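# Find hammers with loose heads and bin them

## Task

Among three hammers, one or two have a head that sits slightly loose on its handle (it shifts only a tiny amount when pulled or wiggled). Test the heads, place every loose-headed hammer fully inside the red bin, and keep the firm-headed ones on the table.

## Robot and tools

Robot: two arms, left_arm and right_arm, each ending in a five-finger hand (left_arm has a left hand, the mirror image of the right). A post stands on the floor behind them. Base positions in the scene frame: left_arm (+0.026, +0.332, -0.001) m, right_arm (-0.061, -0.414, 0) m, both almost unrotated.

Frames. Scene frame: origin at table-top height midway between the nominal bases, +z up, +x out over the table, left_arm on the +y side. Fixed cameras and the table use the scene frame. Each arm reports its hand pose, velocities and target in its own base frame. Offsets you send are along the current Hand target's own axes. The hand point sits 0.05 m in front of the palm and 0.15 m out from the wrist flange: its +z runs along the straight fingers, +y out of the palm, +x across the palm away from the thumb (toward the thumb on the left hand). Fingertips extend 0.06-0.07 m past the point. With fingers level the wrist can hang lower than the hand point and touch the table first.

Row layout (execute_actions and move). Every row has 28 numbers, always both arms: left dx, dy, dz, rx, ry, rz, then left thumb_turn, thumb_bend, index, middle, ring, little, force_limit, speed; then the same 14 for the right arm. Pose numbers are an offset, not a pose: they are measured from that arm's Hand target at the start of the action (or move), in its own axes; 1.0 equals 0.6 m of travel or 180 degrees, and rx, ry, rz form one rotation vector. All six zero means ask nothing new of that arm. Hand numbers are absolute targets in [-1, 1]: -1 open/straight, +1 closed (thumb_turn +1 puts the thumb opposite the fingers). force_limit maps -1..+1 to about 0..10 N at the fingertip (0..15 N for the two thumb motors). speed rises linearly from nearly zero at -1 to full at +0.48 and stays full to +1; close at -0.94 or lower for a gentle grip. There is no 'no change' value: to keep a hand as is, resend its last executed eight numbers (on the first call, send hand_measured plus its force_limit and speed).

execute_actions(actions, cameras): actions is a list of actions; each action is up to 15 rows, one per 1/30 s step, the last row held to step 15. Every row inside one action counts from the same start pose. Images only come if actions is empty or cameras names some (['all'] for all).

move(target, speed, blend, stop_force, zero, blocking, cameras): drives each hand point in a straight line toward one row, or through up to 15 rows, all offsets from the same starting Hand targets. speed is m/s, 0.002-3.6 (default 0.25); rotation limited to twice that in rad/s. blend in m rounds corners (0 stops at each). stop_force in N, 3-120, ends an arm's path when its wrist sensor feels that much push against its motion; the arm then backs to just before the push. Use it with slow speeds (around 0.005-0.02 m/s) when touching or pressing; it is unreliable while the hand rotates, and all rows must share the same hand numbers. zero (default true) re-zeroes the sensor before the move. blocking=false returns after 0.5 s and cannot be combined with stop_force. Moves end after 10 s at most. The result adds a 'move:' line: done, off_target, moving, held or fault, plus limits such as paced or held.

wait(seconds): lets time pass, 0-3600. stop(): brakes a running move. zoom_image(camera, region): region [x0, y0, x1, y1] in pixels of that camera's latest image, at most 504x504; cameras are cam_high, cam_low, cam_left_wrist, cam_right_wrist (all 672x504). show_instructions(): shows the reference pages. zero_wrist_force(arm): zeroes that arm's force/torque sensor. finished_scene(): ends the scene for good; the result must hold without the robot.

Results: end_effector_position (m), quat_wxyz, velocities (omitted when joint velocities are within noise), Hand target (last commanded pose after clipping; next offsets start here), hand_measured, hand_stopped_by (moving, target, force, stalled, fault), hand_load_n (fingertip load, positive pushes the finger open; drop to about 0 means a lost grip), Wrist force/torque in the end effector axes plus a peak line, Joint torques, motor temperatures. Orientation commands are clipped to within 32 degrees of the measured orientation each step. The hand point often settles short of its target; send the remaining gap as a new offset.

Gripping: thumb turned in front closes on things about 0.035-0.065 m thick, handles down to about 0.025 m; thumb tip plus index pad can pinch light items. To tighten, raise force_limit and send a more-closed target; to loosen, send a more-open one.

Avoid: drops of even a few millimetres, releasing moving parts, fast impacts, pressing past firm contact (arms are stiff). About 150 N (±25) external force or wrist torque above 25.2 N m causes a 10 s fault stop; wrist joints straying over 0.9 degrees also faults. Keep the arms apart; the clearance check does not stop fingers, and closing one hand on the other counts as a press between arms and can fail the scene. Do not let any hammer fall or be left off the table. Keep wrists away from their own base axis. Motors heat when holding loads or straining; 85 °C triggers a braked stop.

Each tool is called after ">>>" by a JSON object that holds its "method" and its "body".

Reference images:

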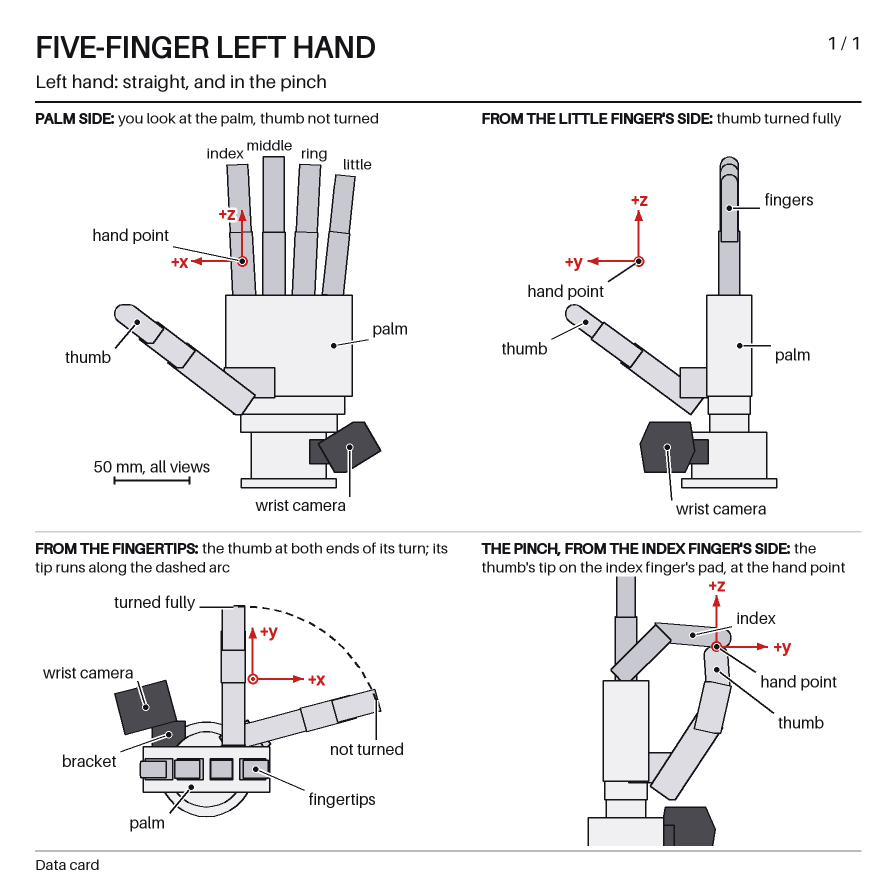

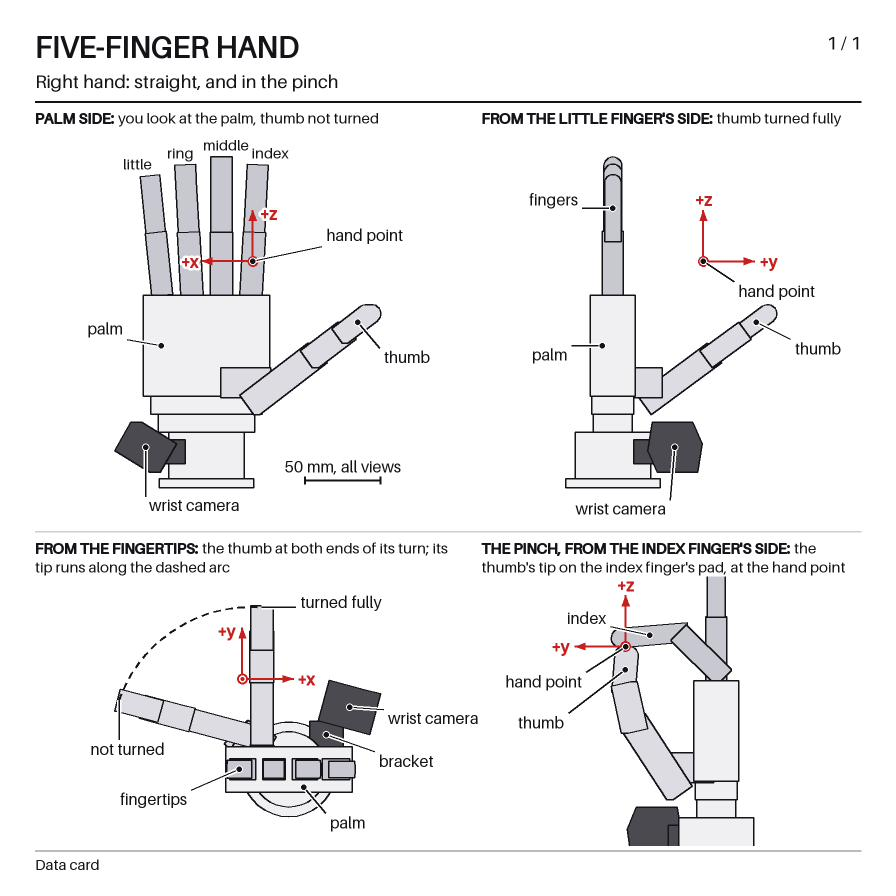

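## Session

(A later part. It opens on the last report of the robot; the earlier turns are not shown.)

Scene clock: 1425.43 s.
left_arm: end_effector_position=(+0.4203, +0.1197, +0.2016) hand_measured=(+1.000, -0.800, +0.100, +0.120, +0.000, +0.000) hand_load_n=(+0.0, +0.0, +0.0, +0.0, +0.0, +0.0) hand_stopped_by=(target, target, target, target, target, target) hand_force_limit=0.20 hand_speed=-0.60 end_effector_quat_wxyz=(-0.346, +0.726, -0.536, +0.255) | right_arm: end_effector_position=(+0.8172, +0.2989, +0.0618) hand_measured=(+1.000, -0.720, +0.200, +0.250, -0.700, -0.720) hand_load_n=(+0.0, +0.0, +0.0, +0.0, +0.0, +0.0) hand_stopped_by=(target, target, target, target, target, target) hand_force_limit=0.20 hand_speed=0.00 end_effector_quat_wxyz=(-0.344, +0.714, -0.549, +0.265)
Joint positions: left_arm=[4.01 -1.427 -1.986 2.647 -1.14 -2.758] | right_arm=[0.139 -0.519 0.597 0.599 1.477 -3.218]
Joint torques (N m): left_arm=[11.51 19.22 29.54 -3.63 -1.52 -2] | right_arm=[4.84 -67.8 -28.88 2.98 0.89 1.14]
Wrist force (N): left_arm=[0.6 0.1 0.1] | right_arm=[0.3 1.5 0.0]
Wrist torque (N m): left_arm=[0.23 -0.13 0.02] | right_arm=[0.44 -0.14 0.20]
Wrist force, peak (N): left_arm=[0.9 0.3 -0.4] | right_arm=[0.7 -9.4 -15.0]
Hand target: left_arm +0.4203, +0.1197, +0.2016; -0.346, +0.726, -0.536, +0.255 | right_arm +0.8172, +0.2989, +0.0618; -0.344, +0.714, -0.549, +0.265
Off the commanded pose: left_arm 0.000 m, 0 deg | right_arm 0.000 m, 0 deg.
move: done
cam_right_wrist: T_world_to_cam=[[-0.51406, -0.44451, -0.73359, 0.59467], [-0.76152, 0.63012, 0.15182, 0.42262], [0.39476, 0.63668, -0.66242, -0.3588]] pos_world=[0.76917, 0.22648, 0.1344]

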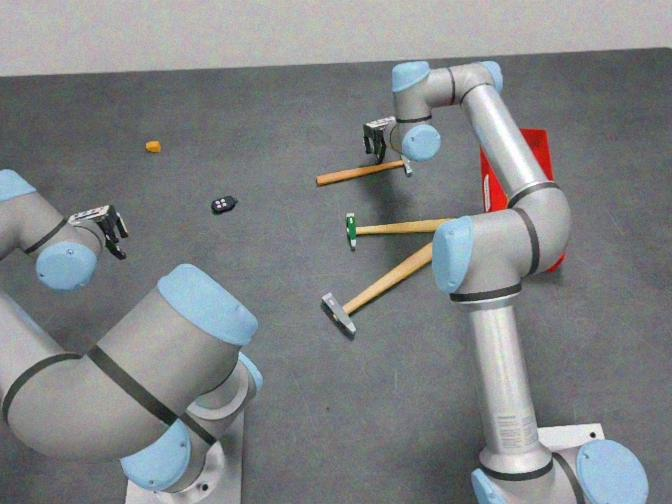

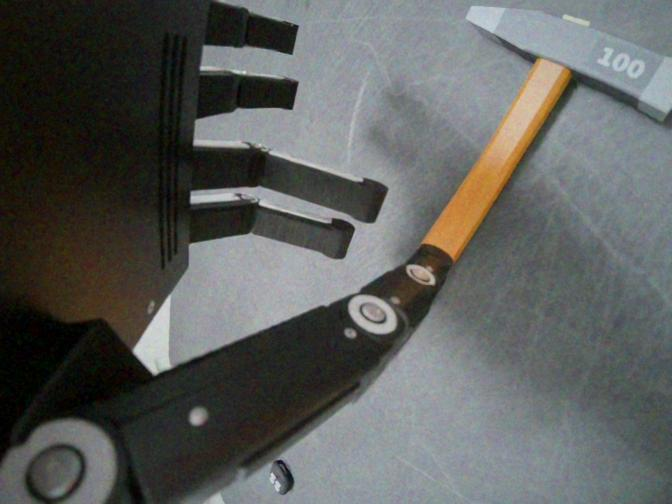

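>>> {"method": "move", "body": {"target": [[0,0,0,0,0,0,1,-0.8,0.1,0.12,0.0,0.0,0.2,-0.6,0,0.0055,-0.0068,0,0.02156,0.0175,1,-0.72,0.2,0.25,-0.7,-0.72,0.2,0.0]], "speed": 0.06, "cameras": ["cam_right_wrist"]}}

>>> {"method": "move", "body": {"target": [[0,0,0,0,0,0,1,-0.8,0.1,0.12,0.0,0.0,0.2,-0.6,0,0.0388,0.0315,0,0,0,1,-0.72,0.2,0.25,-0.7,-0.72,0.2,0.0]], "speed": 0.05}}

>>> {"method": "move", "body": {"target": [[0,0,0,0,0,0,1,-0.8,0.1,0.12,0.0,0.0,0.2,-0.6,0,0.0220,0.0179,0,0,0,1,-0.72,0.2,0.25,-0.7,-0.72,0.2,0.0]], "speed": 0.012, "stop_force": 5, "cameras": ["cam_right_wrist"]}}

Scene clock: 1489.23 s.
left_arm: end_effector_position=(+0.4203, +0.1197, +0.2016) hand_measured=(+1.000, -0.800, +0.100, +0.120, +0.000, +0.000) hand_load_n=(+0.0, +0.0, +0.0, +0.5, +0.0, +0.0) hand_stopped_by=(target, target, target, target, target, target) hand_force_limit=0.20 hand_speed=-0.60 end_effector_quat_wxyz=(-0.346, +0.726, -0.536, +0.255) | right_arm: end_effector_position=(+0.8122, +0.2975, +0.0618) hand_measured=(+1.000, -0.720, +0.200, +0.250, -0.700, -0.720) hand_load_n=(+0.0, +0.0, +0.0, +0.0, +0.0, +0.0) hand_stopped_by=(target, target, target, target, target, target) hand_force_limit=0.20 hand_speed=0.00 end_effector_quat_wxyz=(-0.332, +0.690, -0.580, +0.279)
Joint positions: left_arm=[4.01 -1.427 -1.986 2.647 -1.14 -2.758] | right_arm=[0.157 -0.546 0.649 0.571 1.559 -3.151]
Joint torques (N m): left_arm=[10.86 18.81 29.88 -3.71 -1.49 -1.9] | right_arm=[7.24 -72.66 -11.64 -1.85 2.27 1.67]
Wrist force (N): left_arm=[0.7 -0.1 0.0] | right_arm=[0.2 1.6 0.2]
Wrist torque (N m): left_arm=[0.22 -0.14 0.03] | right_arm=[0.45 -0.12 0.01]
Wrist force, peak (N): left_arm=[1.0 0.0 -0.3] | right_arm=[0.4 1.9 -0.2]
Hand target: left_arm +0.4203, +0.1197, +0.2016; -0.346, +0.726, -0.536, +0.255 | right_arm +0.8122, +0.2975, +0.0618; -0.332, +0.690, -0.580, +0.279
Off the commanded pose: left_arm 0.000 m, 0 deg | right_arm 0.000 m, 0 deg.
move: done
cam_right_wrist: T_world_to_cam=[[-0.55088, -0.39753, -0.73382, 0.60733], [-0.70375, 0.69391, 0.1524, 0.35368], [0.44862, 0.60038, -0.66202, -0.38892]] pos_world=[0.75794, 0.22951, 0.1343]

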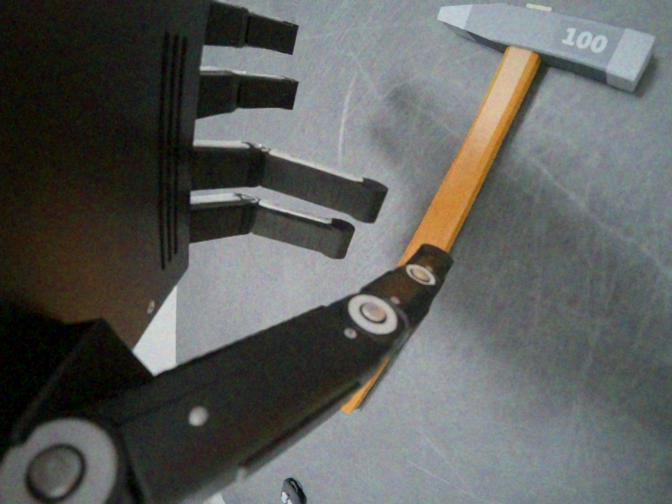

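Scene clock: 1490.20 s.
left_arm: end_effector_position=(+0.4203, +0.1197, +0.2016) hand_measured=(+1.000, -0.800, +0.100, +0.120, +0.000, +0.000) hand_load_n=(+0.0, +0.0, +0.0, +0.0, +0.0, +0.0) hand_stopped_by=(target, target, target, target, target, target) hand_force_limit=0.20 hand_speed=-0.60 end_effector_quat_wxyz=(-0.346, +0.726, -0.536, +0.255) | right_arm: end_effector_position=(+0.8124, +0.2976, +0.0319) hand_measured=(+1.000, -0.720, +0.200, +0.250, -0.700, -0.720) hand_load_n=(+0.0, +0.0, +0.5, +0.0, +0.0, +0.0) hand_stopped_by=(target, target, target, target, target, target) hand_force_limit=0.20 hand_speed=0.00 end_effector_quat_wxyz=(-0.332, +0.690, -0.580, +0.279)
Joint positions: left_arm=[4.01 -1.427 -1.986 2.647 -1.14 -2.758] | right_arm=[0.158 -0.53 0.695 0.509 1.559 -3.151]
Joint torques (N m): left_arm=[10.31 19.38 29.38 -3.72 -1.48 -1.95] | right_arm=[6.42 -50.09 -12.15 -2.4 2.18 1.55]
Wrist force (N): left_arm=[0.5 -0.3 0.1] | right_arm=[0.5 1.5 -0.4]
Wrist torque (N m): left_arm=[0.17 -0.10 0.03] | right_arm=[0.48 -0.16 0.02]
Wrist force, peak (N): left_arm=[0.8 -0.2 0.0] | right_arm=[0.3 1.9 0.2]
Hand target: left_arm +0.4203, +0.1197, +0.2016; -0.346, +0.726, -0.536, +0.255 | right_arm +0.8124, +0.2975, +0.0318; -0.332, +0.690, -0.580, +0.279
Off the commanded pose: left_arm 0.000 m, 0 deg | right_arm 0.000 m, 0 deg.
move: done

Scene clock: 1492.73 s.
left_arm: end_effector_position=(+0.4203, +0.1197, +0.2016) hand_measured=(+1.000, -0.800, +0.100, +0.120, +0.000, +0.000) hand_load_n=(+0.0, +0.0, +0.0, +0.0, +0.0, +0.0) hand_stopped_by=(target, target, target, target, target, target) hand_force_limit=0.20 hand_speed=-0.60 end_effector_quat_wxyz=(-0.346, +0.726, -0.536, +0.255) | right_arm: end_effector_position=(+0.8126, +0.2976, +0.0162) hand_measured=(+1.000, -0.720, +0.200, +0.250, -0.700, -0.720) hand_load_n=(+0.0, +0.0, +0.0, +0.0, +0.0, +0.0) hand_stopped_by=(target, target, target, target, target, target) hand_force_limit=0.20 hand_speed=0.00 end_effector_quat_wxyz=(-0.332, +0.690, -0.580, +0.279)
Joint positions: left_arm=[4.01 -1.427 -1.986 2.647 -1.14 -2.758] | right_arm=[0.158 -0.519 0.714 0.478 1.559 -3.151]
Joint torques (N m): left_arm=[10.64 19.26 29.38 -3.63 -1.34 -1.95] | right_arm=[2.84 -67.31 -25.86 3.12 0.18 0.88]
Wrist force (N): left_arm=[0.6 0.5 0.1] | right_arm=[-0.2 -2.1 -4.6]
Wrist torque (N m): left_arm=[0.29 -0.11 0.01] | right_arm=[0.28 -0.04 -0.04]
Wrist force, peak (N): left_arm=[0.9 0.3 0.0] | right_arm=[-0.9 -7.7 -10.1]
Hand target: left_arm +0.4203, +0.1197, +0.2016; -0.346, +0.726, -0.536, +0.255 | right_arm +0.8126, +0.2976, +0.0162; -0.332, +0.690, -0.580, +0.279 (not the last commanded pose)
Off the commanded pose: left_arm 0.000 m, 0 deg | right_arm 0.001 m, 0 deg.
move: contact (right_arm)
cam_right_wrist: T_world_to_cam=[[-0.55087, -0.39748, -0.73386, 0.57411], [-0.70371, 0.69396, 0.15237, 0.3608], [0.4487, 0.60036, -0.66199, -0.4194]] pos_world=[0.75834, 0.22961, 0.0887]

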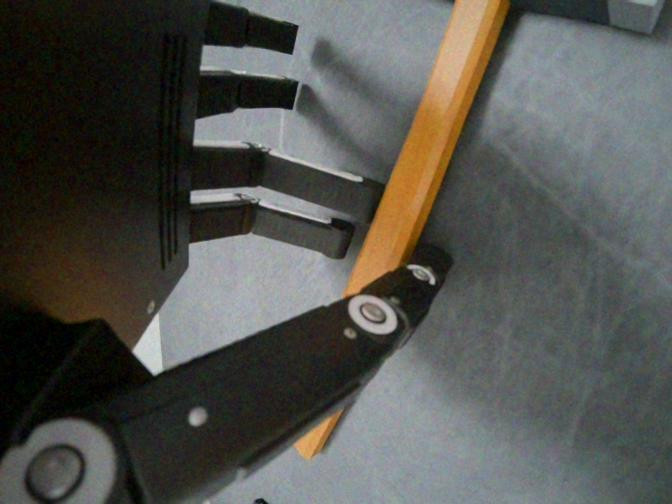

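>>> {"method": "move", "body": {"target": [[0,0,0,0,0,0,1,-0.8,0.1,0.12,0.0,0.0,0.2,-0.6,0,-0.0015,-0.0012,0,0,0,1,-0.65,0.2,0.24,-0.7,-0.72,0.2,-0.5]], "speed": 0.03}}

>>> {"method": "move", "body": {"target": [[0,0,0,0,0,0,1,-0.8,0.1,0.12,0.0,0.0,0.2,-0.6,0,0.0041,0.0033,0,0,0,1,-0.65,0.2,0.24,-0.7,-0.72,0.2,-0.5]], "speed": 0.01, "stop_force": 5, "cameras": ["cam_right_wrist"]}}

Scene clock: 1518.67 s.
left_arm: end_effector_position=(+0.4203, +0.1197, +0.2016) hand_measured=(+1.000, -0.800, +0.100, +0.120, +0.000, +0.000) hand_load_n=(+0.0, +0.0, +0.0, +0.5, +0.0, +0.0) hand_stopped_by=(target, target, target, target, target, target) hand_force_limit=0.20 hand_speed=-0.60 end_effector_quat_wxyz=(-0.346, +0.726, -0.536, +0.255) | right_arm: end_effector_position=(+0.8126, +0.2976, +0.0173) hand_measured=(+1.000, -0.650, +0.200, +0.240, -0.700, -0.720) hand_load_n=(+0.0, +0.0, +0.0, +0.0, +0.0, +0.0) hand_stopped_by=(target, target, target, target, target, target) hand_force_limit=0.20 hand_speed=-0.50 end_effector_quat_wxyz=(-0.332, +0.690, -0.580, +0.279)
Joint positions: left_arm=[4.01 -1.427 -1.986 2.647 -1.14 -2.758] | right_arm=[0.158 -0.52 0.713 0.48 1.559 -3.151]
Joint torques (N m): left_arm=[10.89 19.4 29.57 -3.63 -1.24 -1.95] | right_arm=[3.38 -72.53 -29 3.07 -0.03 -1.93]
Wrist force (N): left_arm=[0.5 0.0 -0.1] | right_arm=[0.7 1.8 0.0]
Wrist torque (N m): left_arm=[0.23 -0.10 0.01] | right_arm=[0.52 -0.22 0.04]
Wrist force, peak (N): left_arm=[0.8 0.3 0.3] | right_arm=[0.2 -2.4 -4.6]
Hand target: left_arm +0.4203, +0.1197, +0.2016; -0.346, +0.726, -0.536, +0.255 | right_arm +0.8126, +0.2976, +0.0173; -0.332, +0.690, -0.580, +0.279
Off the commanded pose: left_arm 0.000 m, 0 deg | right_arm 0.000 m, 0 deg.
move: done

Scene clock: 1520.20 s.
left_arm: end_effector_position=(+0.4203, +0.1197, +0.2016) hand_measured=(+1.000, -0.800, +0.100, +0.120, +0.000, +0.000) hand_load_n=(+0.0, +0.0, +0.0, +0.0, +0.0, +0.0) hand_stopped_by=(target, target, target, target, target, target) hand_force_limit=0.20 hand_speed=-0.60 end_effector_quat_wxyz=(-0.346, +0.726, -0.536, +0.255) | right_arm: end_effector_position=(+0.8126, +0.2976, +0.0159) hand_measured=(+1.000, -0.650, +0.200, +0.240, -0.700, -0.720) hand_load_n=(+0.0, +0.5, +0.0, +0.0, -0.5, +0.0) hand_stopped_by=(target, target, target, target, target, target) hand_force_limit=0.20 hand_speed=-0.50 end_effector_quat_wxyz=(-0.332, +0.690, -0.580, +0.279)
Joint positions: left_arm=[4.01 -1.427 -1.986 2.647 -1.14 -2.758] | right_arm=[0.158 -0.519 0.715 0.477 1.559 -3.151]
Joint torques (N m): left_arm=[11.12 19.07 29.68 -3.73 -1.24 -1.97] | right_arm=[3.69 -68.04 -26.24 3.13 0.03 -1.94]
Wrist force (N): left_arm=[0.5 0.1 -0.1] | right_arm=[-0.3 -2.0 -4.7]
Wrist torque (N m): left_arm=[0.25 -0.11 0.02] | right_arm=[0.26 -0.02 -0.04]
Wrist force, peak (N): left_arm=[0.9 -0.1 -0.2] | right_arm=[-0.6 -5.1 -7.4]
Hand target: left_arm +0.4203, +0.1197, +0.2016; -0.346, +0.726, -0.536, +0.255 | right_arm +0.8126, +0.2976, +0.0159; -0.332, +0.690, -0.580, +0.279 (not the last commanded pose)
Off the commanded pose: left_arm 0.000 m, 0 deg | right_arm 0.002 m, 0 deg.
move: contact (right_arm)
cam_right_wrist: T_world_to_cam=[[-0.55072, -0.3975, -0.73396, 0.57372], [-0.70376, 0.69394, 0.15224, 0.36091], [0.44881, 0.60037, -0.66191, -0.41976]] pos_world=[0.75834, 0.22961, 0.0883]

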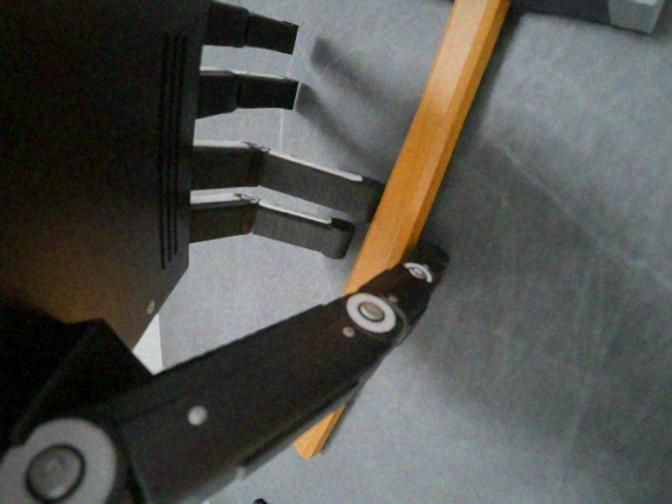

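>>> {"method": "move", "body": {"target": [[0,0,0,0,0,0,1,-0.8,0.1,0.12,0.0,0.0,0.2,-0.6,0,0,0,0,0,0,1,-0.3,0.2,0.24,-0.7,-0.72,0.0,-0.9]], "speed": 0.03, "cameras": ["cam_right_wrist"]}}

Scene clock: 1548.97 s.
left_arm: end_effector_position=(+0.4203, +0.1197, +0.2016) hand_measured=(+1.000, -0.800, +0.100, +0.120, +0.000, +0.000) hand_load_n=(+0.0, +0.0, +0.0, +0.0, +0.0, +0.0) hand_stopped_by=(target, target, target, target, target, target) hand_force_limit=0.20 hand_speed=-0.60 end_effector_quat_wxyz=(-0.346, +0.726, -0.536, +0.255) | right_arm: end_effector_position=(+0.8126, +0.2976, +0.0159) hand_measured=(+1.000, -0.554, +0.200, +0.240, -0.700, -0.720) hand_load_n=(+1.0, +8.0, +0.0, +5.0, +0.0, +0.0) hand_stopped_by=(target, force, target, target, target, target) hand_force_limit=0.00 hand_speed=-0.90 end_effector_quat_wxyz=(-0.332, +0.690, -0.580, +0.279)
Joint positions: left_arm=[4.01 -1.427 -1.986 2.647 -1.14 -2.758] | right_arm=[0.158 -0.519 0.715 0.477 1.559 -3.151]
Joint torques (N m): left_arm=[10.5 19.31 29.11 -3.62 -1.14 -1.94] | right_arm=[4.49 -67.53 -26.69 -1.07 0.04 -1.93]
Wrist force (N): left_arm=[0.4 -0.1 -0.2] | right_arm=[0.5 0.5 -0.4]
Wrist torque (N m): left_arm=[0.22 -0.10 0.02] | right_arm=[0.43 -0.20 -0.03]
Wrist force, peak (N): left_arm=[1.0 -0.1 -0.1] | right_arm=[-0.1 -0.2 -5.4]
Hand target: left_arm +0.4203, +0.1197, +0.2016; -0.346, +0.726, -0.536, +0.255 | right_arm +0.8126, +0.2976, +0.0159; -0.332, +0.690, -0.580, +0.279
Off the commanded pose: left_arm 0.000 m, 0 deg | right_arm 0.000 m, 0 deg.
move: done
cam_right_wrist: T_world_to_cam=[[-0.55081, -0.39749, -0.7339, 0.57378], [-0.70371, 0.69398, 0.15228, 0.36086], [0.44878, 0.60033, -0.66197, -0.41972]] pos_world=[0.75834, 0.22961, 0.0883]

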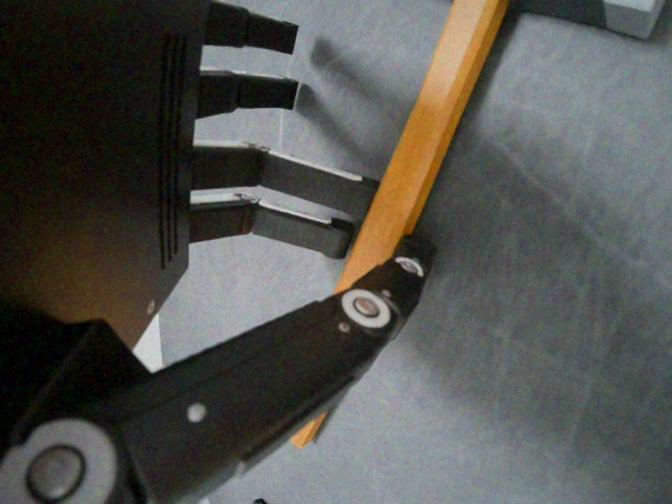

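>>> {"method": "move", "body": {"target": [[0,0,0,0,0,0,1,-0.8,0.1,0.12,0.0,0.0,0.2,-0.6,0,0,0,0,0,0,1,-0.3,0.5,0.5,-0.7,-0.72,0.2,-0.9]], "speed": 0.03, "cameras": ["cam_right_wrist"]}}

Scene clock: 1559.77 s.
left_arm: end_effector_position=(+0.4203, +0.1197, +0.2016) hand_measured=(+1.000, -0.800, +0.100, +0.120, +0.000, +0.000) hand_load_n=(+0.0, +0.0, +0.0, +0.5, +0.0, +0.0) hand_stopped_by=(target, target, target, target, target, target) hand_force_limit=0.20 hand_speed=-0.60 end_effector_quat_wxyz=(-0.346, +0.726, -0.536, +0.255) | right_arm: end_effector_position=(+0.8126, +0.2976, +0.0159) hand_measured=(+1.000, -0.556, +0.318, +0.246, -0.700, -0.720) hand_load_n=(+0.0, +11.5, +6.0, +5.0, +0.0, +0.0) hand_stopped_by=(target, force, force, force, target, target) hand_force_limit=0.20 hand_speed=-0.90 end_effector_quat_wxyz=(-0.332, +0.690, -0.580, +0.279)
Joint positions: left_arm=[4.01 -1.427 -1.986 2.647 -1.14 -2.758] | right_arm=[0.158 -0.519 0.715 0.477 1.559 -3.151]
Joint torques (N m): left_arm=[10.82 19.12 29.11 -3.66 -1.07 -1.88] | right_arm=[4.89 -67.42 -26.08 -1.37 -0.1 -1.7]
Wrist force (N): left_arm=[0.6 0.1 0.0] | right_arm=[0.7 -1.1 -1.4]
Wrist torque (N m): left_arm=[0.24 -0.13 0.02] | right_arm=[0.30 -0.18 0.04]
Wrist force, peak (N): left_arm=[0.9 0.3 0.0] | right_arm=[0.7 2.6 0.2]
Hand target: left_arm +0.4203, +0.1197, +0.2016; -0.346, +0.726, -0.536, +0.255 | right_arm +0.8126, +0.2976, +0.0159; -0.332, +0.690, -0.580, +0.279
Off the commanded pose: left_arm 0.000 m, 0 deg | right_arm 0.000 m, 0 deg.
move: done
cam_right_wrist: T_world_to_cam=[[-0.55072, -0.3975, -0.73396, 0.57372], [-0.70376, 0.69394, 0.15224, 0.36091], [0.44881, 0.60037, -0.66191, -0.41976]] pos_world=[0.75834, 0.22961, 0.0883]

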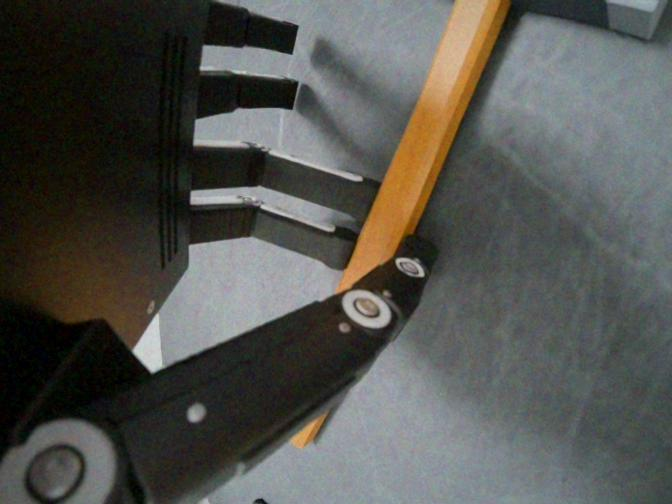

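>>> {"method": "move", "body": {"target": [[0,0,0,0,0,0,1,-0.8,0.1,0.12,0.0,0.0,0.2,-0.6,0,-0.0259,-0.0210,0,0,0,1,-0.3,0.5,0.5,-0.7,-0.72,0.2,-0.9]], "speed": 0.03, "cameras": ["cam_right_wrist","cam_low","cam_high"]}}

Scene clock: 1565.50 s.
left_arm: end_effector_position=(+0.4203, +0.1197, +0.2016) hand_measured=(+1.000, -0.800, +0.100, +0.120, +0.000, +0.000) hand_load_n=(+0.0, +0.0, +0.0, +0.0, +0.0, +0.0) hand_stopped_by=(target, target, target, target, target, target) hand_force_limit=0.20 hand_speed=-0.60 end_effector_quat_wxyz=(-0.346, +0.726, -0.536, +0.255) | right_arm: end_effector_position=(+0.8125, +0.2976, +0.0358) hand_measured=(+1.000, -0.556, +0.318, +0.246, -0.700, -0.720) hand_load_n=(+0.5, +12.0, +3.5, +7.5, +0.0, +0.0) hand_stopped_by=(target, force, force, force, target, target) hand_force_limit=0.20 hand_speed=-0.90 end_effector_quat_wxyz=(-0.332, +0.690, -0.580, +0.279)
Joint positions: left_arm=[4.01 -1.427 -1.986 2.647 -1.14 -2.758] | right_arm=[0.158 -0.532 0.689 0.516 1.559 -3.151]
Joint torques (N m): left_arm=[10.66 19.23 29.44 -3.6 -0.94 -1.85] | right_arm=[5.08 -73.91 -28.51 3.14 0.1 -1.16]
Wrist force (N): left_arm=[0.7 0.1 -0.1] | right_arm=[0.9 2.3 0.8]
Wrist torque (N m): left_arm=[0.25 -0.14 0.02] | right_arm=[0.44 -0.25 0.07]
Wrist force, peak (N): left_arm=[0.9 0.2 -0.1] | right_arm=[0.5 3.0 0.8]
Hand target: left_arm +0.4203, +0.1197, +0.2016; -0.346, +0.726, -0.536, +0.255 | right_arm +0.8125, +0.2976, +0.0359; -0.332, +0.690, -0.580, +0.279
Off the commanded pose: left_arm 0.000 m, 0 deg | right_arm 0.000 m, 0 deg.
move: done
cam_right_wrist: T_world_to_cam=[[-0.55072, -0.3975, -0.73396, 0.58834], [-0.70376, 0.69394, 0.15224, 0.35779], [0.44881, 0.60037, -0.66191, -0.40647]] pos_world=[0.75824, 0.22961, 0.1083]
Images, in order (width x height): cam_high 672x504, cam_low 672x504, cam_right_wrist 672x504.

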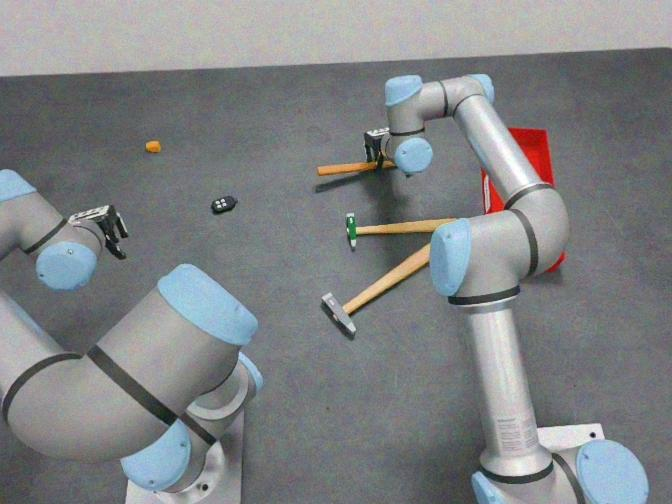

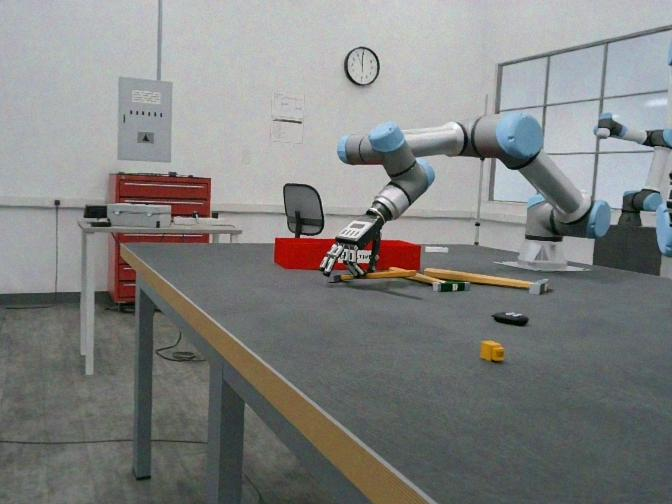

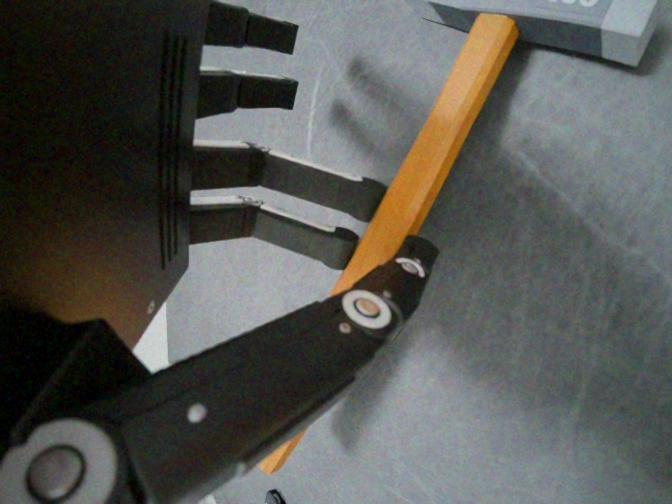

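>>> {"method": "move", "body": {"target": [[0,0,0,0,0,0,1,-0.8,0.1,0.12,0.0,0.0,0.2,-0.6,-0.3545,0.0476,-0.0586,0,0,0,1,-0.3,0.5,0.5,-0.7,-0.72,0.2,-0.9]], "speed": 0.06, "cameras": ["cam_right_wrist","cam_high"]}}

Scene clock: 1632.70 s.
left_arm: end_effector_position=(+0.4203, +0.1197, +0.2016) hand_measured=(+1.000, -0.800, +0.100, +0.120, +0.000, +0.000) hand_load_n=(+0.0, +0.0, +0.0, +0.0, +0.0, +0.0) hand_stopped_by=(target, target, target, target, target, target) hand_force_limit=0.20 hand_speed=-0.60 end_effector_quat_wxyz=(-0.346, +0.726, -0.536, +0.255) | right_arm: end_effector_position=(+0.7313, +0.4993, +0.0354) hand_measured=(+1.000, -0.556, +0.318, +0.246, -0.700, -0.720) hand_load_n=(+1.0, +12.0, +3.5, +7.0, +0.0, +0.0) hand_stopped_by=(target, force, force, force, target, target) hand_force_limit=0.20 hand_speed=-0.90 end_effector_quat_wxyz=(-0.332, +0.690, -0.580, +0.279)
Joint positions: left_arm=[4.01 -1.427 -1.986 2.647 -1.14 -2.758] | right_arm=[0.467 -0.412 0.456 0.65 1.8 -2.955]
Joint torques (N m): left_arm=[10.49 18.94 29.3 -3.68 -0.87 -1.91] | right_arm=[8.96 -52.5 -29.91 3.09 2.71 1.71]
Wrist force (N): left_arm=[0.5 0.1 0.0] | right_arm=[0.7 2.5 0.5]
Wrist torque (N m): left_arm=[0.23 -0.10 0.01] | right_arm=[0.49 -0.21 0.06]
Wrist force, peak (N): left_arm=[1.0 0.0 -0.1] | right_arm=[1.3 2.7 0.5]
Hand target: left_arm +0.4203, +0.1197, +0.2016; -0.346, +0.726, -0.536, +0.255 | right_arm +0.7313, +0.4993, +0.0354; -0.332, +0.690, -0.580, +0.279
Off the commanded pose: left_arm 0.000 m, 0 deg | right_arm 0.000 m, 0 deg.
move: done
cam_right_wrist: T_world_to_cam=[[-0.55072, -0.3975, -0.73396, 0.6235], [-0.70376, 0.69394, 0.15224, 0.16074], [0.44881, 0.60037, -0.66191, -0.49139]] pos_world=[0.67704, 0.43131, 0.1079]
Images, in order (width x height): cam_high 672x504, cam_right_wrist 672x504.

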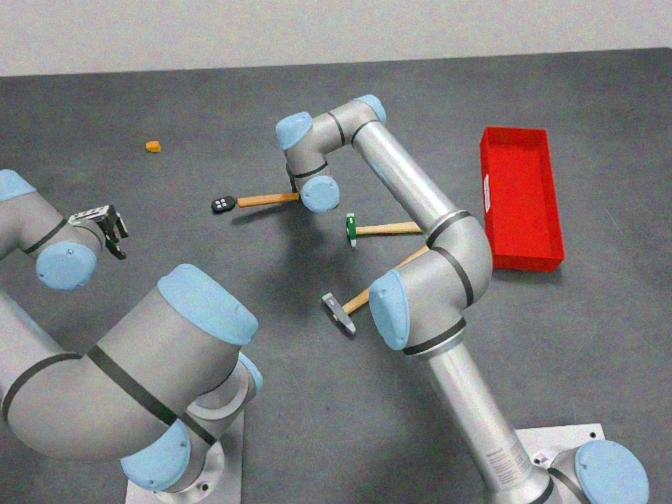

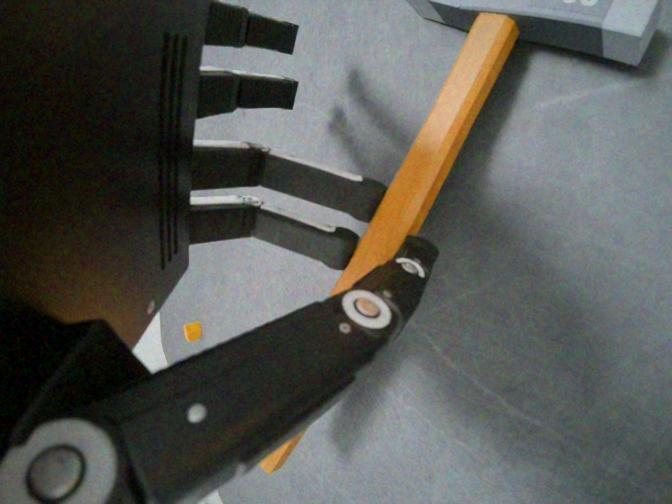

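>>> {"method": "move", "body": {"target": [[0,0,0,0,0,0,1,-0.8,0.1,0.12,0.0,0.0,0.2,-0.6,-0.1302,0.0750,-0.0923,0,0.0474,0.0385,1,-0.3,0.5,0.5,-0.7,-0.72,0.2,-0.9]], "speed": 0.06, "cameras": ["cam_right_wrist","cam_high"]}}

Scene clock: 1640.87 s.
left_arm: end_effector_position=(+0.4203, +0.1197, +0.2016) hand_measured=(+1.000, -0.800, +0.100, +0.120, +0.000, +0.000) hand_load_n=(+0.0, +0.0, +0.0, +0.0, +0.0, +0.5) hand_stopped_by=(target, target, target, target, target, target) hand_force_limit=0.20 hand_speed=-0.60 end_effector_quat_wxyz=(-0.346, +0.726, -0.536, +0.255) | right_arm: end_effector_position=(+0.6476, +0.5640, +0.0347) hand_measured=(+1.000, -0.556, +0.318, +0.246, -0.700, -0.720) hand_load_n=(+1.0, +11.5, +2.5, +7.5, +0.0, +0.0) hand_stopped_by=(target, force, force, force, target, target) hand_force_limit=0.20 hand_speed=-0.90 end_effector_quat_wxyz=(-0.304, +0.631, -0.643, +0.309)
Joint positions: left_arm=[4.01 -1.427 -1.986 2.647 -1.14 -2.758] | right_arm=[0.646 -0.395 0.441 0.745 2.074 -2.685]
Joint torques (N m): left_arm=[10.68 18.92 29.59 -3.74 -0.63 -1.87] | right_arm=[8.41 -52.45 -29.16 3.26 3.31 1.91]
Wrist force (N): left_arm=[0.4 0.1 0.0] | right_arm=[0.6 2.3 0.5]
Wrist torque (N m): left_arm=[0.24 -0.09 0.01] | right_arm=[0.48 -0.18 0.05]
Wrist force, peak (N): left_arm=[0.9 0.0 -0.2] | right_arm=[0.9 2.5 1.3]
Hand target: left_arm +0.4203, +0.1197, +0.2016; -0.346, +0.726, -0.536, +0.255 | right_arm +0.6476, +0.5640, +0.0347; -0.304, +0.631, -0.643, +0.309
Off the commanded pose: left_arm 0.000 m, 0 deg | right_arm 0.000 m, 0 deg.
move: done
cam_right_wrist: T_world_to_cam=[[-0.61647, -0.28395, -0.7344, 0.58119], [-0.55857, 0.81509, 0.15374, -0.10534], [0.55494, 0.50499, -0.66108, -0.50813]] pos_world=[0.58143, 0.50749, 0.1071]
Images, in order (width x height): cam_high 672x504, cam_right_wrist 672x504.

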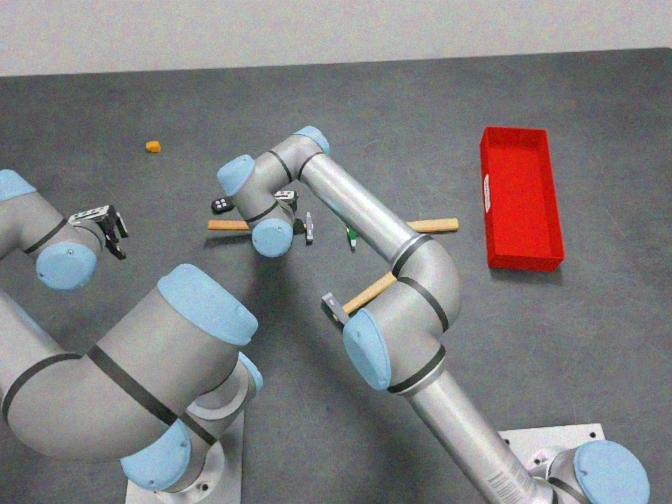

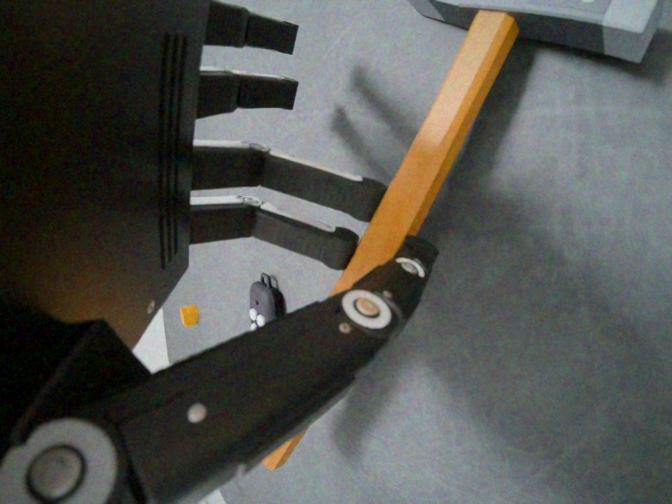

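>>> {"method": "move", "body": {"target": [[0,0,0,0,0,0,1,-0.8,0.1,0.12,0.0,0.0,0.2,-0.6,0,0.0252,0.02048,0,0,0,1,-0.3,0.5,0.5,-0.7,-0.72,0.2,-0.9]], "speed": 0.015, "stop_force": 5}}

Scene clock: 1649.43 s.
left_arm: end_effector_position=(+0.4203, +0.1197, +0.2016) hand_measured=(+1.000, -0.800, +0.100, +0.120, +0.000, +0.000) hand_load_n=(+0.0, +0.0, +0.0, +0.0, +0.0, +0.0) hand_stopped_by=(target, target, target, target, target, target) hand_force_limit=0.20 hand_speed=-0.60 end_effector_quat_wxyz=(-0.346, +0.726, -0.536, +0.255) | right_arm: end_effector_position=(+0.6477, +0.5641, +0.0193) hand_measured=(+1.000, -0.556, +0.320, +0.246, -0.700, -0.720) hand_load_n=(+1.0, +6.5, +0.0, +6.5, +0.0, +0.0) hand_stopped_by=(target, force, force, force, target, target) hand_force_limit=0.20 hand_speed=-0.90 end_effector_quat_wxyz=(-0.304, +0.631, -0.643, +0.309)
Joint positions: left_arm=[4.01 -1.427 -1.986 2.647 -1.14 -2.758] | right_arm=[0.646 -0.389 0.469 0.712 2.074 -2.685]
Joint torques (N m): left_arm=[11.41 18.78 29.34 -3.63 -0.67 -1.84] | right_arm=[-2.81 -74.87 -27.75 3.45 0.62 -0.55]
Wrist force (N): left_arm=[0.7 0.0 -0.2] | right_arm=[0.7 2.0 0.5]
Wrist torque (N m): left_arm=[0.24 -0.14 0.03] | right_arm=[0.45 -0.19 0.04]
Wrist force, peak (N): left_arm=[0.9 0.3 0.1] | right_arm=[0.3 -2.7 -4.9]
Hand target: left_arm +0.4203, +0.1197, +0.2016; -0.346, +0.726, -0.536, +0.255 | right_arm +0.6477, +0.5641, +0.0193; -0.304, +0.631, -0.643, +0.309 (not the last commanded pose)
Off the commanded pose: left_arm 0.000 m, 0 deg | right_arm 0.004 m, 0 deg.
move: contact (right_arm)

>>> {"method": "move", "body": {"target": [[0,0,0,0,0,0,1,-0.8,0.1,0.12,0.0,0.0,0.2,-0.6,0,0.0045,0.00368,0,0,0,1,-0.3,0.5,0.5,-0.7,-0.72,0.2,-0.9]], "speed": 0.01, "stop_force": 10, "cameras": ["cam_right_wrist"]}}

Scene clock: 1656.23 s.
left_arm: end_effector_position=(+0.4203, +0.1197, +0.2016) hand_measured=(+1.000, -0.800, +0.100, +0.120, +0.000, +0.000) hand_load_n=(+0.0, +0.0, +0.0, +0.0, +0.0, +0.0) hand_stopped_by=(target, target, target, target, target, target) hand_force_limit=0.20 hand_speed=-0.60 end_effector_quat_wxyz=(-0.346, +0.726, -0.536, +0.255) | right_arm: end_effector_position=(+0.6478, +0.5641, +0.0181) hand_measured=(+1.000, -0.556, +0.320, +0.246, -0.700, -0.720) hand_load_n=(+0.5, +7.5, +0.0, +5.0, +0.0, +0.0) hand_stopped_by=(target, force, force, force, target, target) hand_force_limit=0.20 hand_speed=-0.90 end_effector_quat_wxyz=(-0.304, +0.631, -0.643, +0.309)
Joint positions: left_arm=[4.01 -1.427 -1.986 2.647 -1.14 -2.758] | right_arm=[0.646 -0.388 0.471 0.709 2.074 -2.685]
Joint torques (N m): left_arm=[10.86 18.33 29.16 -3.63 -0.5 -1.81] | right_arm=[7.41 -70 -25.23 3.78 0.15 0.51]
Wrist force (N): left_arm=[0.5 0.0 -0.2] | right_arm=[0.7 -3.8 -2.9]
Wrist torque (N m): left_arm=[0.23 -0.12 0.02] | right_arm=[0.27 -0.13 0.03]
Wrist force, peak (N): left_arm=[1.0 0.0 0.2] | right_arm=[0.8 -9.7 -6.4]
Hand target: left_arm +0.4203, +0.1197, +0.2016; -0.346, +0.726, -0.536, +0.255 | right_arm +0.6478, +0.5641, +0.0181; -0.304, +0.631, -0.643, +0.309 (not the last commanded pose)
Off the commanded pose: left_arm 0.000 m, 0 deg | right_arm 0.002 m, 0 deg.
move: contact (right_arm)
cam_right_wrist: T_world_to_cam=[[-0.61628, -0.28369, -0.73465, 0.56882], [-0.55846, 0.81516, 0.1537, -0.10298], [0.55526, 0.505, -0.6608, -0.51954]] pos_world=[0.58153, 0.50769, 0.0904]

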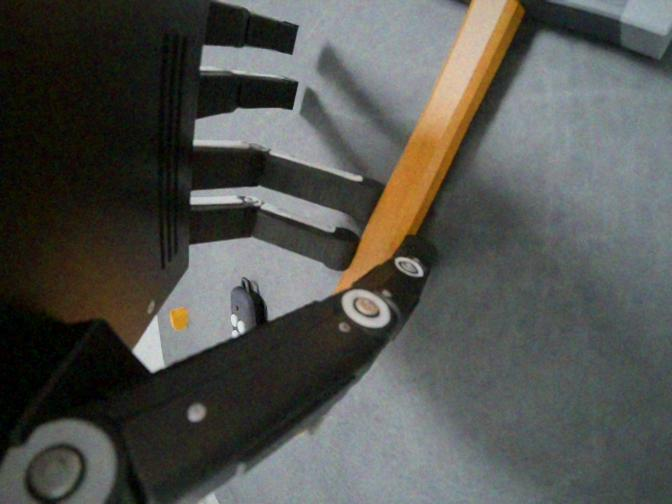

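>>> {"method": "move", "body": {"target": [[0,0,0,0,0,0,1,-0.8,0.1,0.12,0.0,0.0,0.2,-0.6,0,0,0,0,0,0,1,-0.65,0.24,0.2,-0.7,-0.72,0.2,-0.8],[0,0,0,0,0,0,1,-0.8,0.1,0.12,0.0,0.0,0.2,-0.6,0,-0.0388,-0.0315,0,0,0,1,-0.65,0.24,0.2,-0.7,-0.72,0.2,-0.8],[0,0,0,0,0,0,1,-0.8,0.1,0.12,0.0,0.0,0.2,-0.6,0,-0.129,-0.105,0,0,0,1,-0.65,0.24,0.2,-0.7,-0.72,0.2,-0.8]], "speed": [0.03,0.03,0.1], "cameras": ["cam_right_wrist","cam_high"]}}

Scene clock: 1670.67 s.
left_arm: end_effector_position=(+0.4203, +0.1197, +0.2016) hand_measured=(+1.000, -0.800, +0.100, +0.120, +0.000, +0.000) hand_load_n=(+0.0, +0.0, +0.0, +0.0, +0.0, +0.0) hand_stopped_by=(target, target, target, target, target, target) hand_force_limit=0.20 hand_speed=-0.60 end_effector_quat_wxyz=(-0.346, +0.726, -0.536, +0.255) | right_arm: end_effector_position=(+0.6467, +0.5639, +0.1179) hand_measured=(+1.000, -0.650, +0.240, +0.200, -0.700, -0.720) hand_load_n=(+0.0, +0.0, +0.0, +0.0, +0.0, +0.0) hand_stopped_by=(target, target, target, target, target, target) hand_force_limit=0.20 hand_speed=-0.80 end_effector_quat_wxyz=(-0.305, +0.631, -0.643, +0.309)
Joint positions: left_arm=[4.01 -1.427 -1.986 2.647 -1.14 -2.758] | right_arm=[0.647 -0.343 0.124 1.01 2.074 -2.685]
Joint torques (N m): left_arm=[10.78 19.08 29.03 -3.68 -0.4 -1.79] | right_arm=[6.96 -51.38 -28.54 3.51 3.1 1.77]
Wrist force (N): left_arm=[0.6 0.0 0.0] | right_arm=[0.5 1.5 0.1]
Wrist torque (N m): left_arm=[0.22 -0.13 0.03] | right_arm=[0.44 -0.18 0.04]
Wrist force, peak (N): left_arm=[1.0 0.2 -0.1] | right_arm=[0.8 -3.9 -2.8]
Hand target: left_arm +0.4203, +0.1197, +0.2016; -0.346, +0.726, -0.536, +0.255 | right_arm +0.6467, +0.5640, +0.1179; -0.304, +0.631, -0.643, +0.309
Off the commanded pose: left_arm 0.000 m, 0 deg | right_arm 0.000 m, 0 deg.
move: done
cam_right_wrist: T_world_to_cam=[[-0.6157, -0.28361, -0.73517, 0.64102], [-0.55888, 0.81488, 0.15371, -0.11829], [0.55548, 0.50552, -0.66022, -0.4534]] pos_world=[0.58043, 0.50739, 0.1901]
Images, in order (width x height): cam_high 672x504, cam_right_wrist 672x504.

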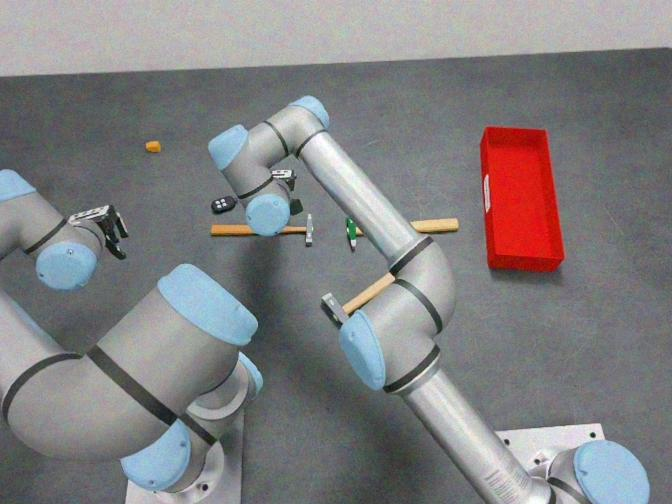

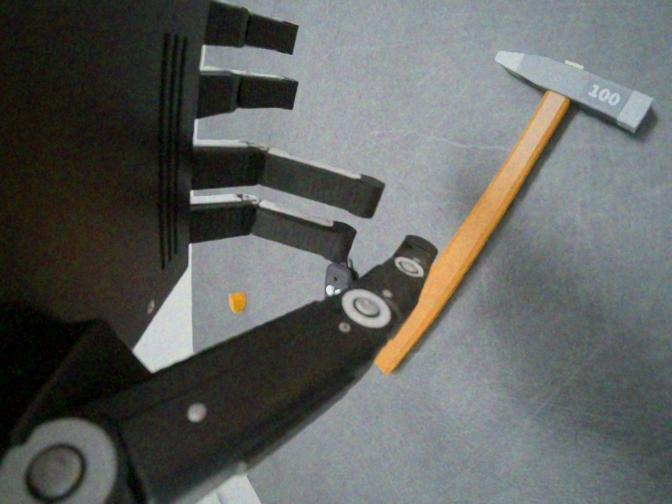

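>>> {"method": "zoom_image", "body": {"camera": "cam_high", "region": [200, 170, 370, 270]}}

>>> {"method": "zoom_image", "body": {"camera": "cam_right_wrist", "region": [372, 30, 672, 380]}}

Scaled by 2.965.

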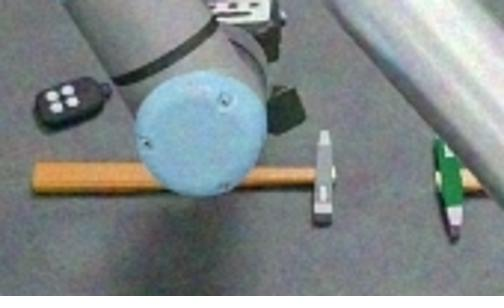

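Scaled by 1.440 from the camera's image (finer frame: 960x720).

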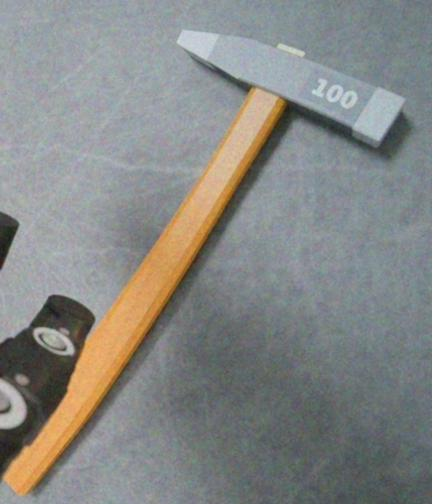

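>>> {"method": "move", "body": {"target": [[0,0,0,0,0,0,1,-0.8,0.1,0.12,0.0,0.0,0.2,-0.6,0.14,0.0091,-0.1222,0,-0.3708,-0.3010,1,-0.8,0.12,0.12,-0.7,-0.72,0.2,-0.5]], "speed": 0.15, "cameras": ["cam_right_wrist","cam_high","cam_low"]}}

Scene clock: 1729.87 s.
left_arm: end_effector_position=(+0.4203, +0.1197, +0.2016) hand_measured=(+1.000, -0.800, +0.100, +0.120, +0.000, +0.000) hand_load_n=(+0.0, +0.0, +0.0, +0.0, +0.0, +0.0) hand_stopped_by=(target, target, target, target, target, target) hand_force_limit=0.20 hand_speed=-0.60 end_effector_quat_wxyz=(-0.346, +0.726, -0.536, +0.255) | right_arm: end_effector_position=(+0.5844, +0.4811, +0.1592) hand_measured=(+1.000, -0.800, +0.120, +0.120, -0.700, -0.720) hand_load_n=(+0.0, +0.0, +0.0, +0.0, +0.0, +0.0) hand_stopped_by=(target, target, target, target, target, target) hand_force_limit=0.20 hand_speed=-0.50 end_effector_quat_wxyz=(-0.430, +0.902, -0.039, +0.023)
Joint positions: left_arm=[4.01 -1.427 -1.986 2.647 -1.14 -2.758] | right_arm=[0.296 -0.533 0.461 1.199 0.769 -4.14]
Joint torques (N m): left_arm=[10.7 18.99 28.84 -3.71 -0.16 -1.77] | right_arm=[-10.64 -48.38 -29.16 4.59 -3.29 -2.07]
Wrist force (N): left_arm=[0.4 0.1 0.2] | right_arm=[0.7 1.6 -0.4]
Wrist torque (N m): left_arm=[0.23 -0.08 0.01] | right_arm=[0.48 -0.18 0.23]
Wrist force, peak (N): left_arm=[0.9 -0.1 -0.2] | right_arm=[0.7 2.0 -0.1]
Hand target: left_arm +0.4203, +0.1197, +0.2016; -0.346, +0.726, -0.536, +0.255 | right_arm +0.5844, +0.4811, +0.1592; -0.430, +0.902, -0.039, +0.023
Off the commanded pose: left_arm 0.000 m, 0 deg | right_arm 0.000 m, 0 deg.
move: done
cam_right_wrist: T_world_to_cam=[[0.24681, -0.64021, -0.72747, 0.2759], [-0.85392, -0.4986, 0.14908, 0.71314], [-0.45816, 0.58441, -0.66974, 0.20637]] pos_world=[0.63541, 0.4116, 0.23261]
Images, in order (width x height): cam_high 672x504, cam_low 672x504, cam_right_wrist 672x504.

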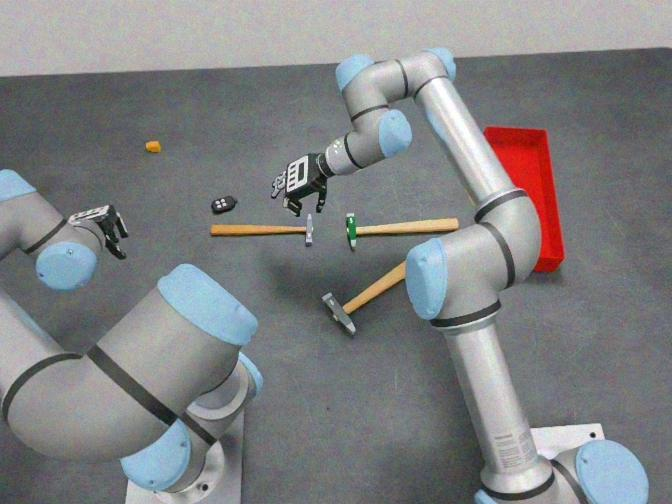

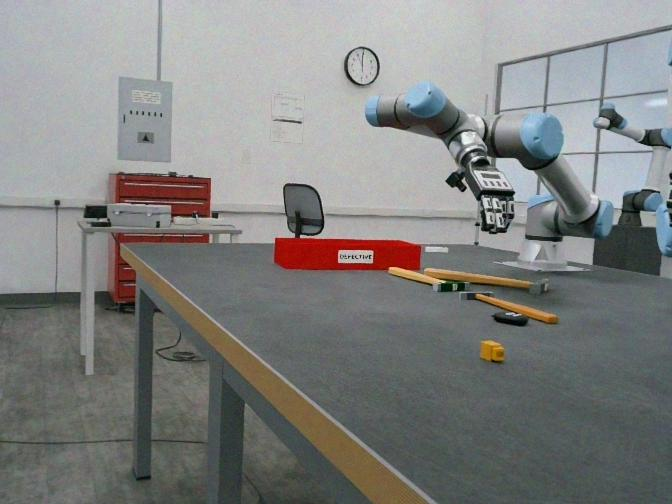

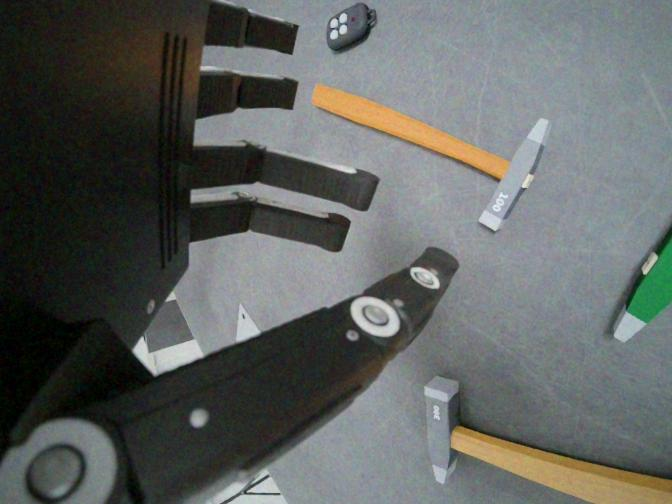

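>>> {"method": "zoom_image", "body": {"camera": "cam_right_wrist", "region": [300, 70, 580, 260]}}

Scaled by 1.800 from the camera's image (finer frame: 960x720).

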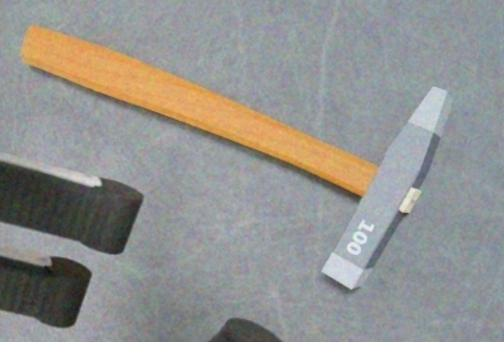

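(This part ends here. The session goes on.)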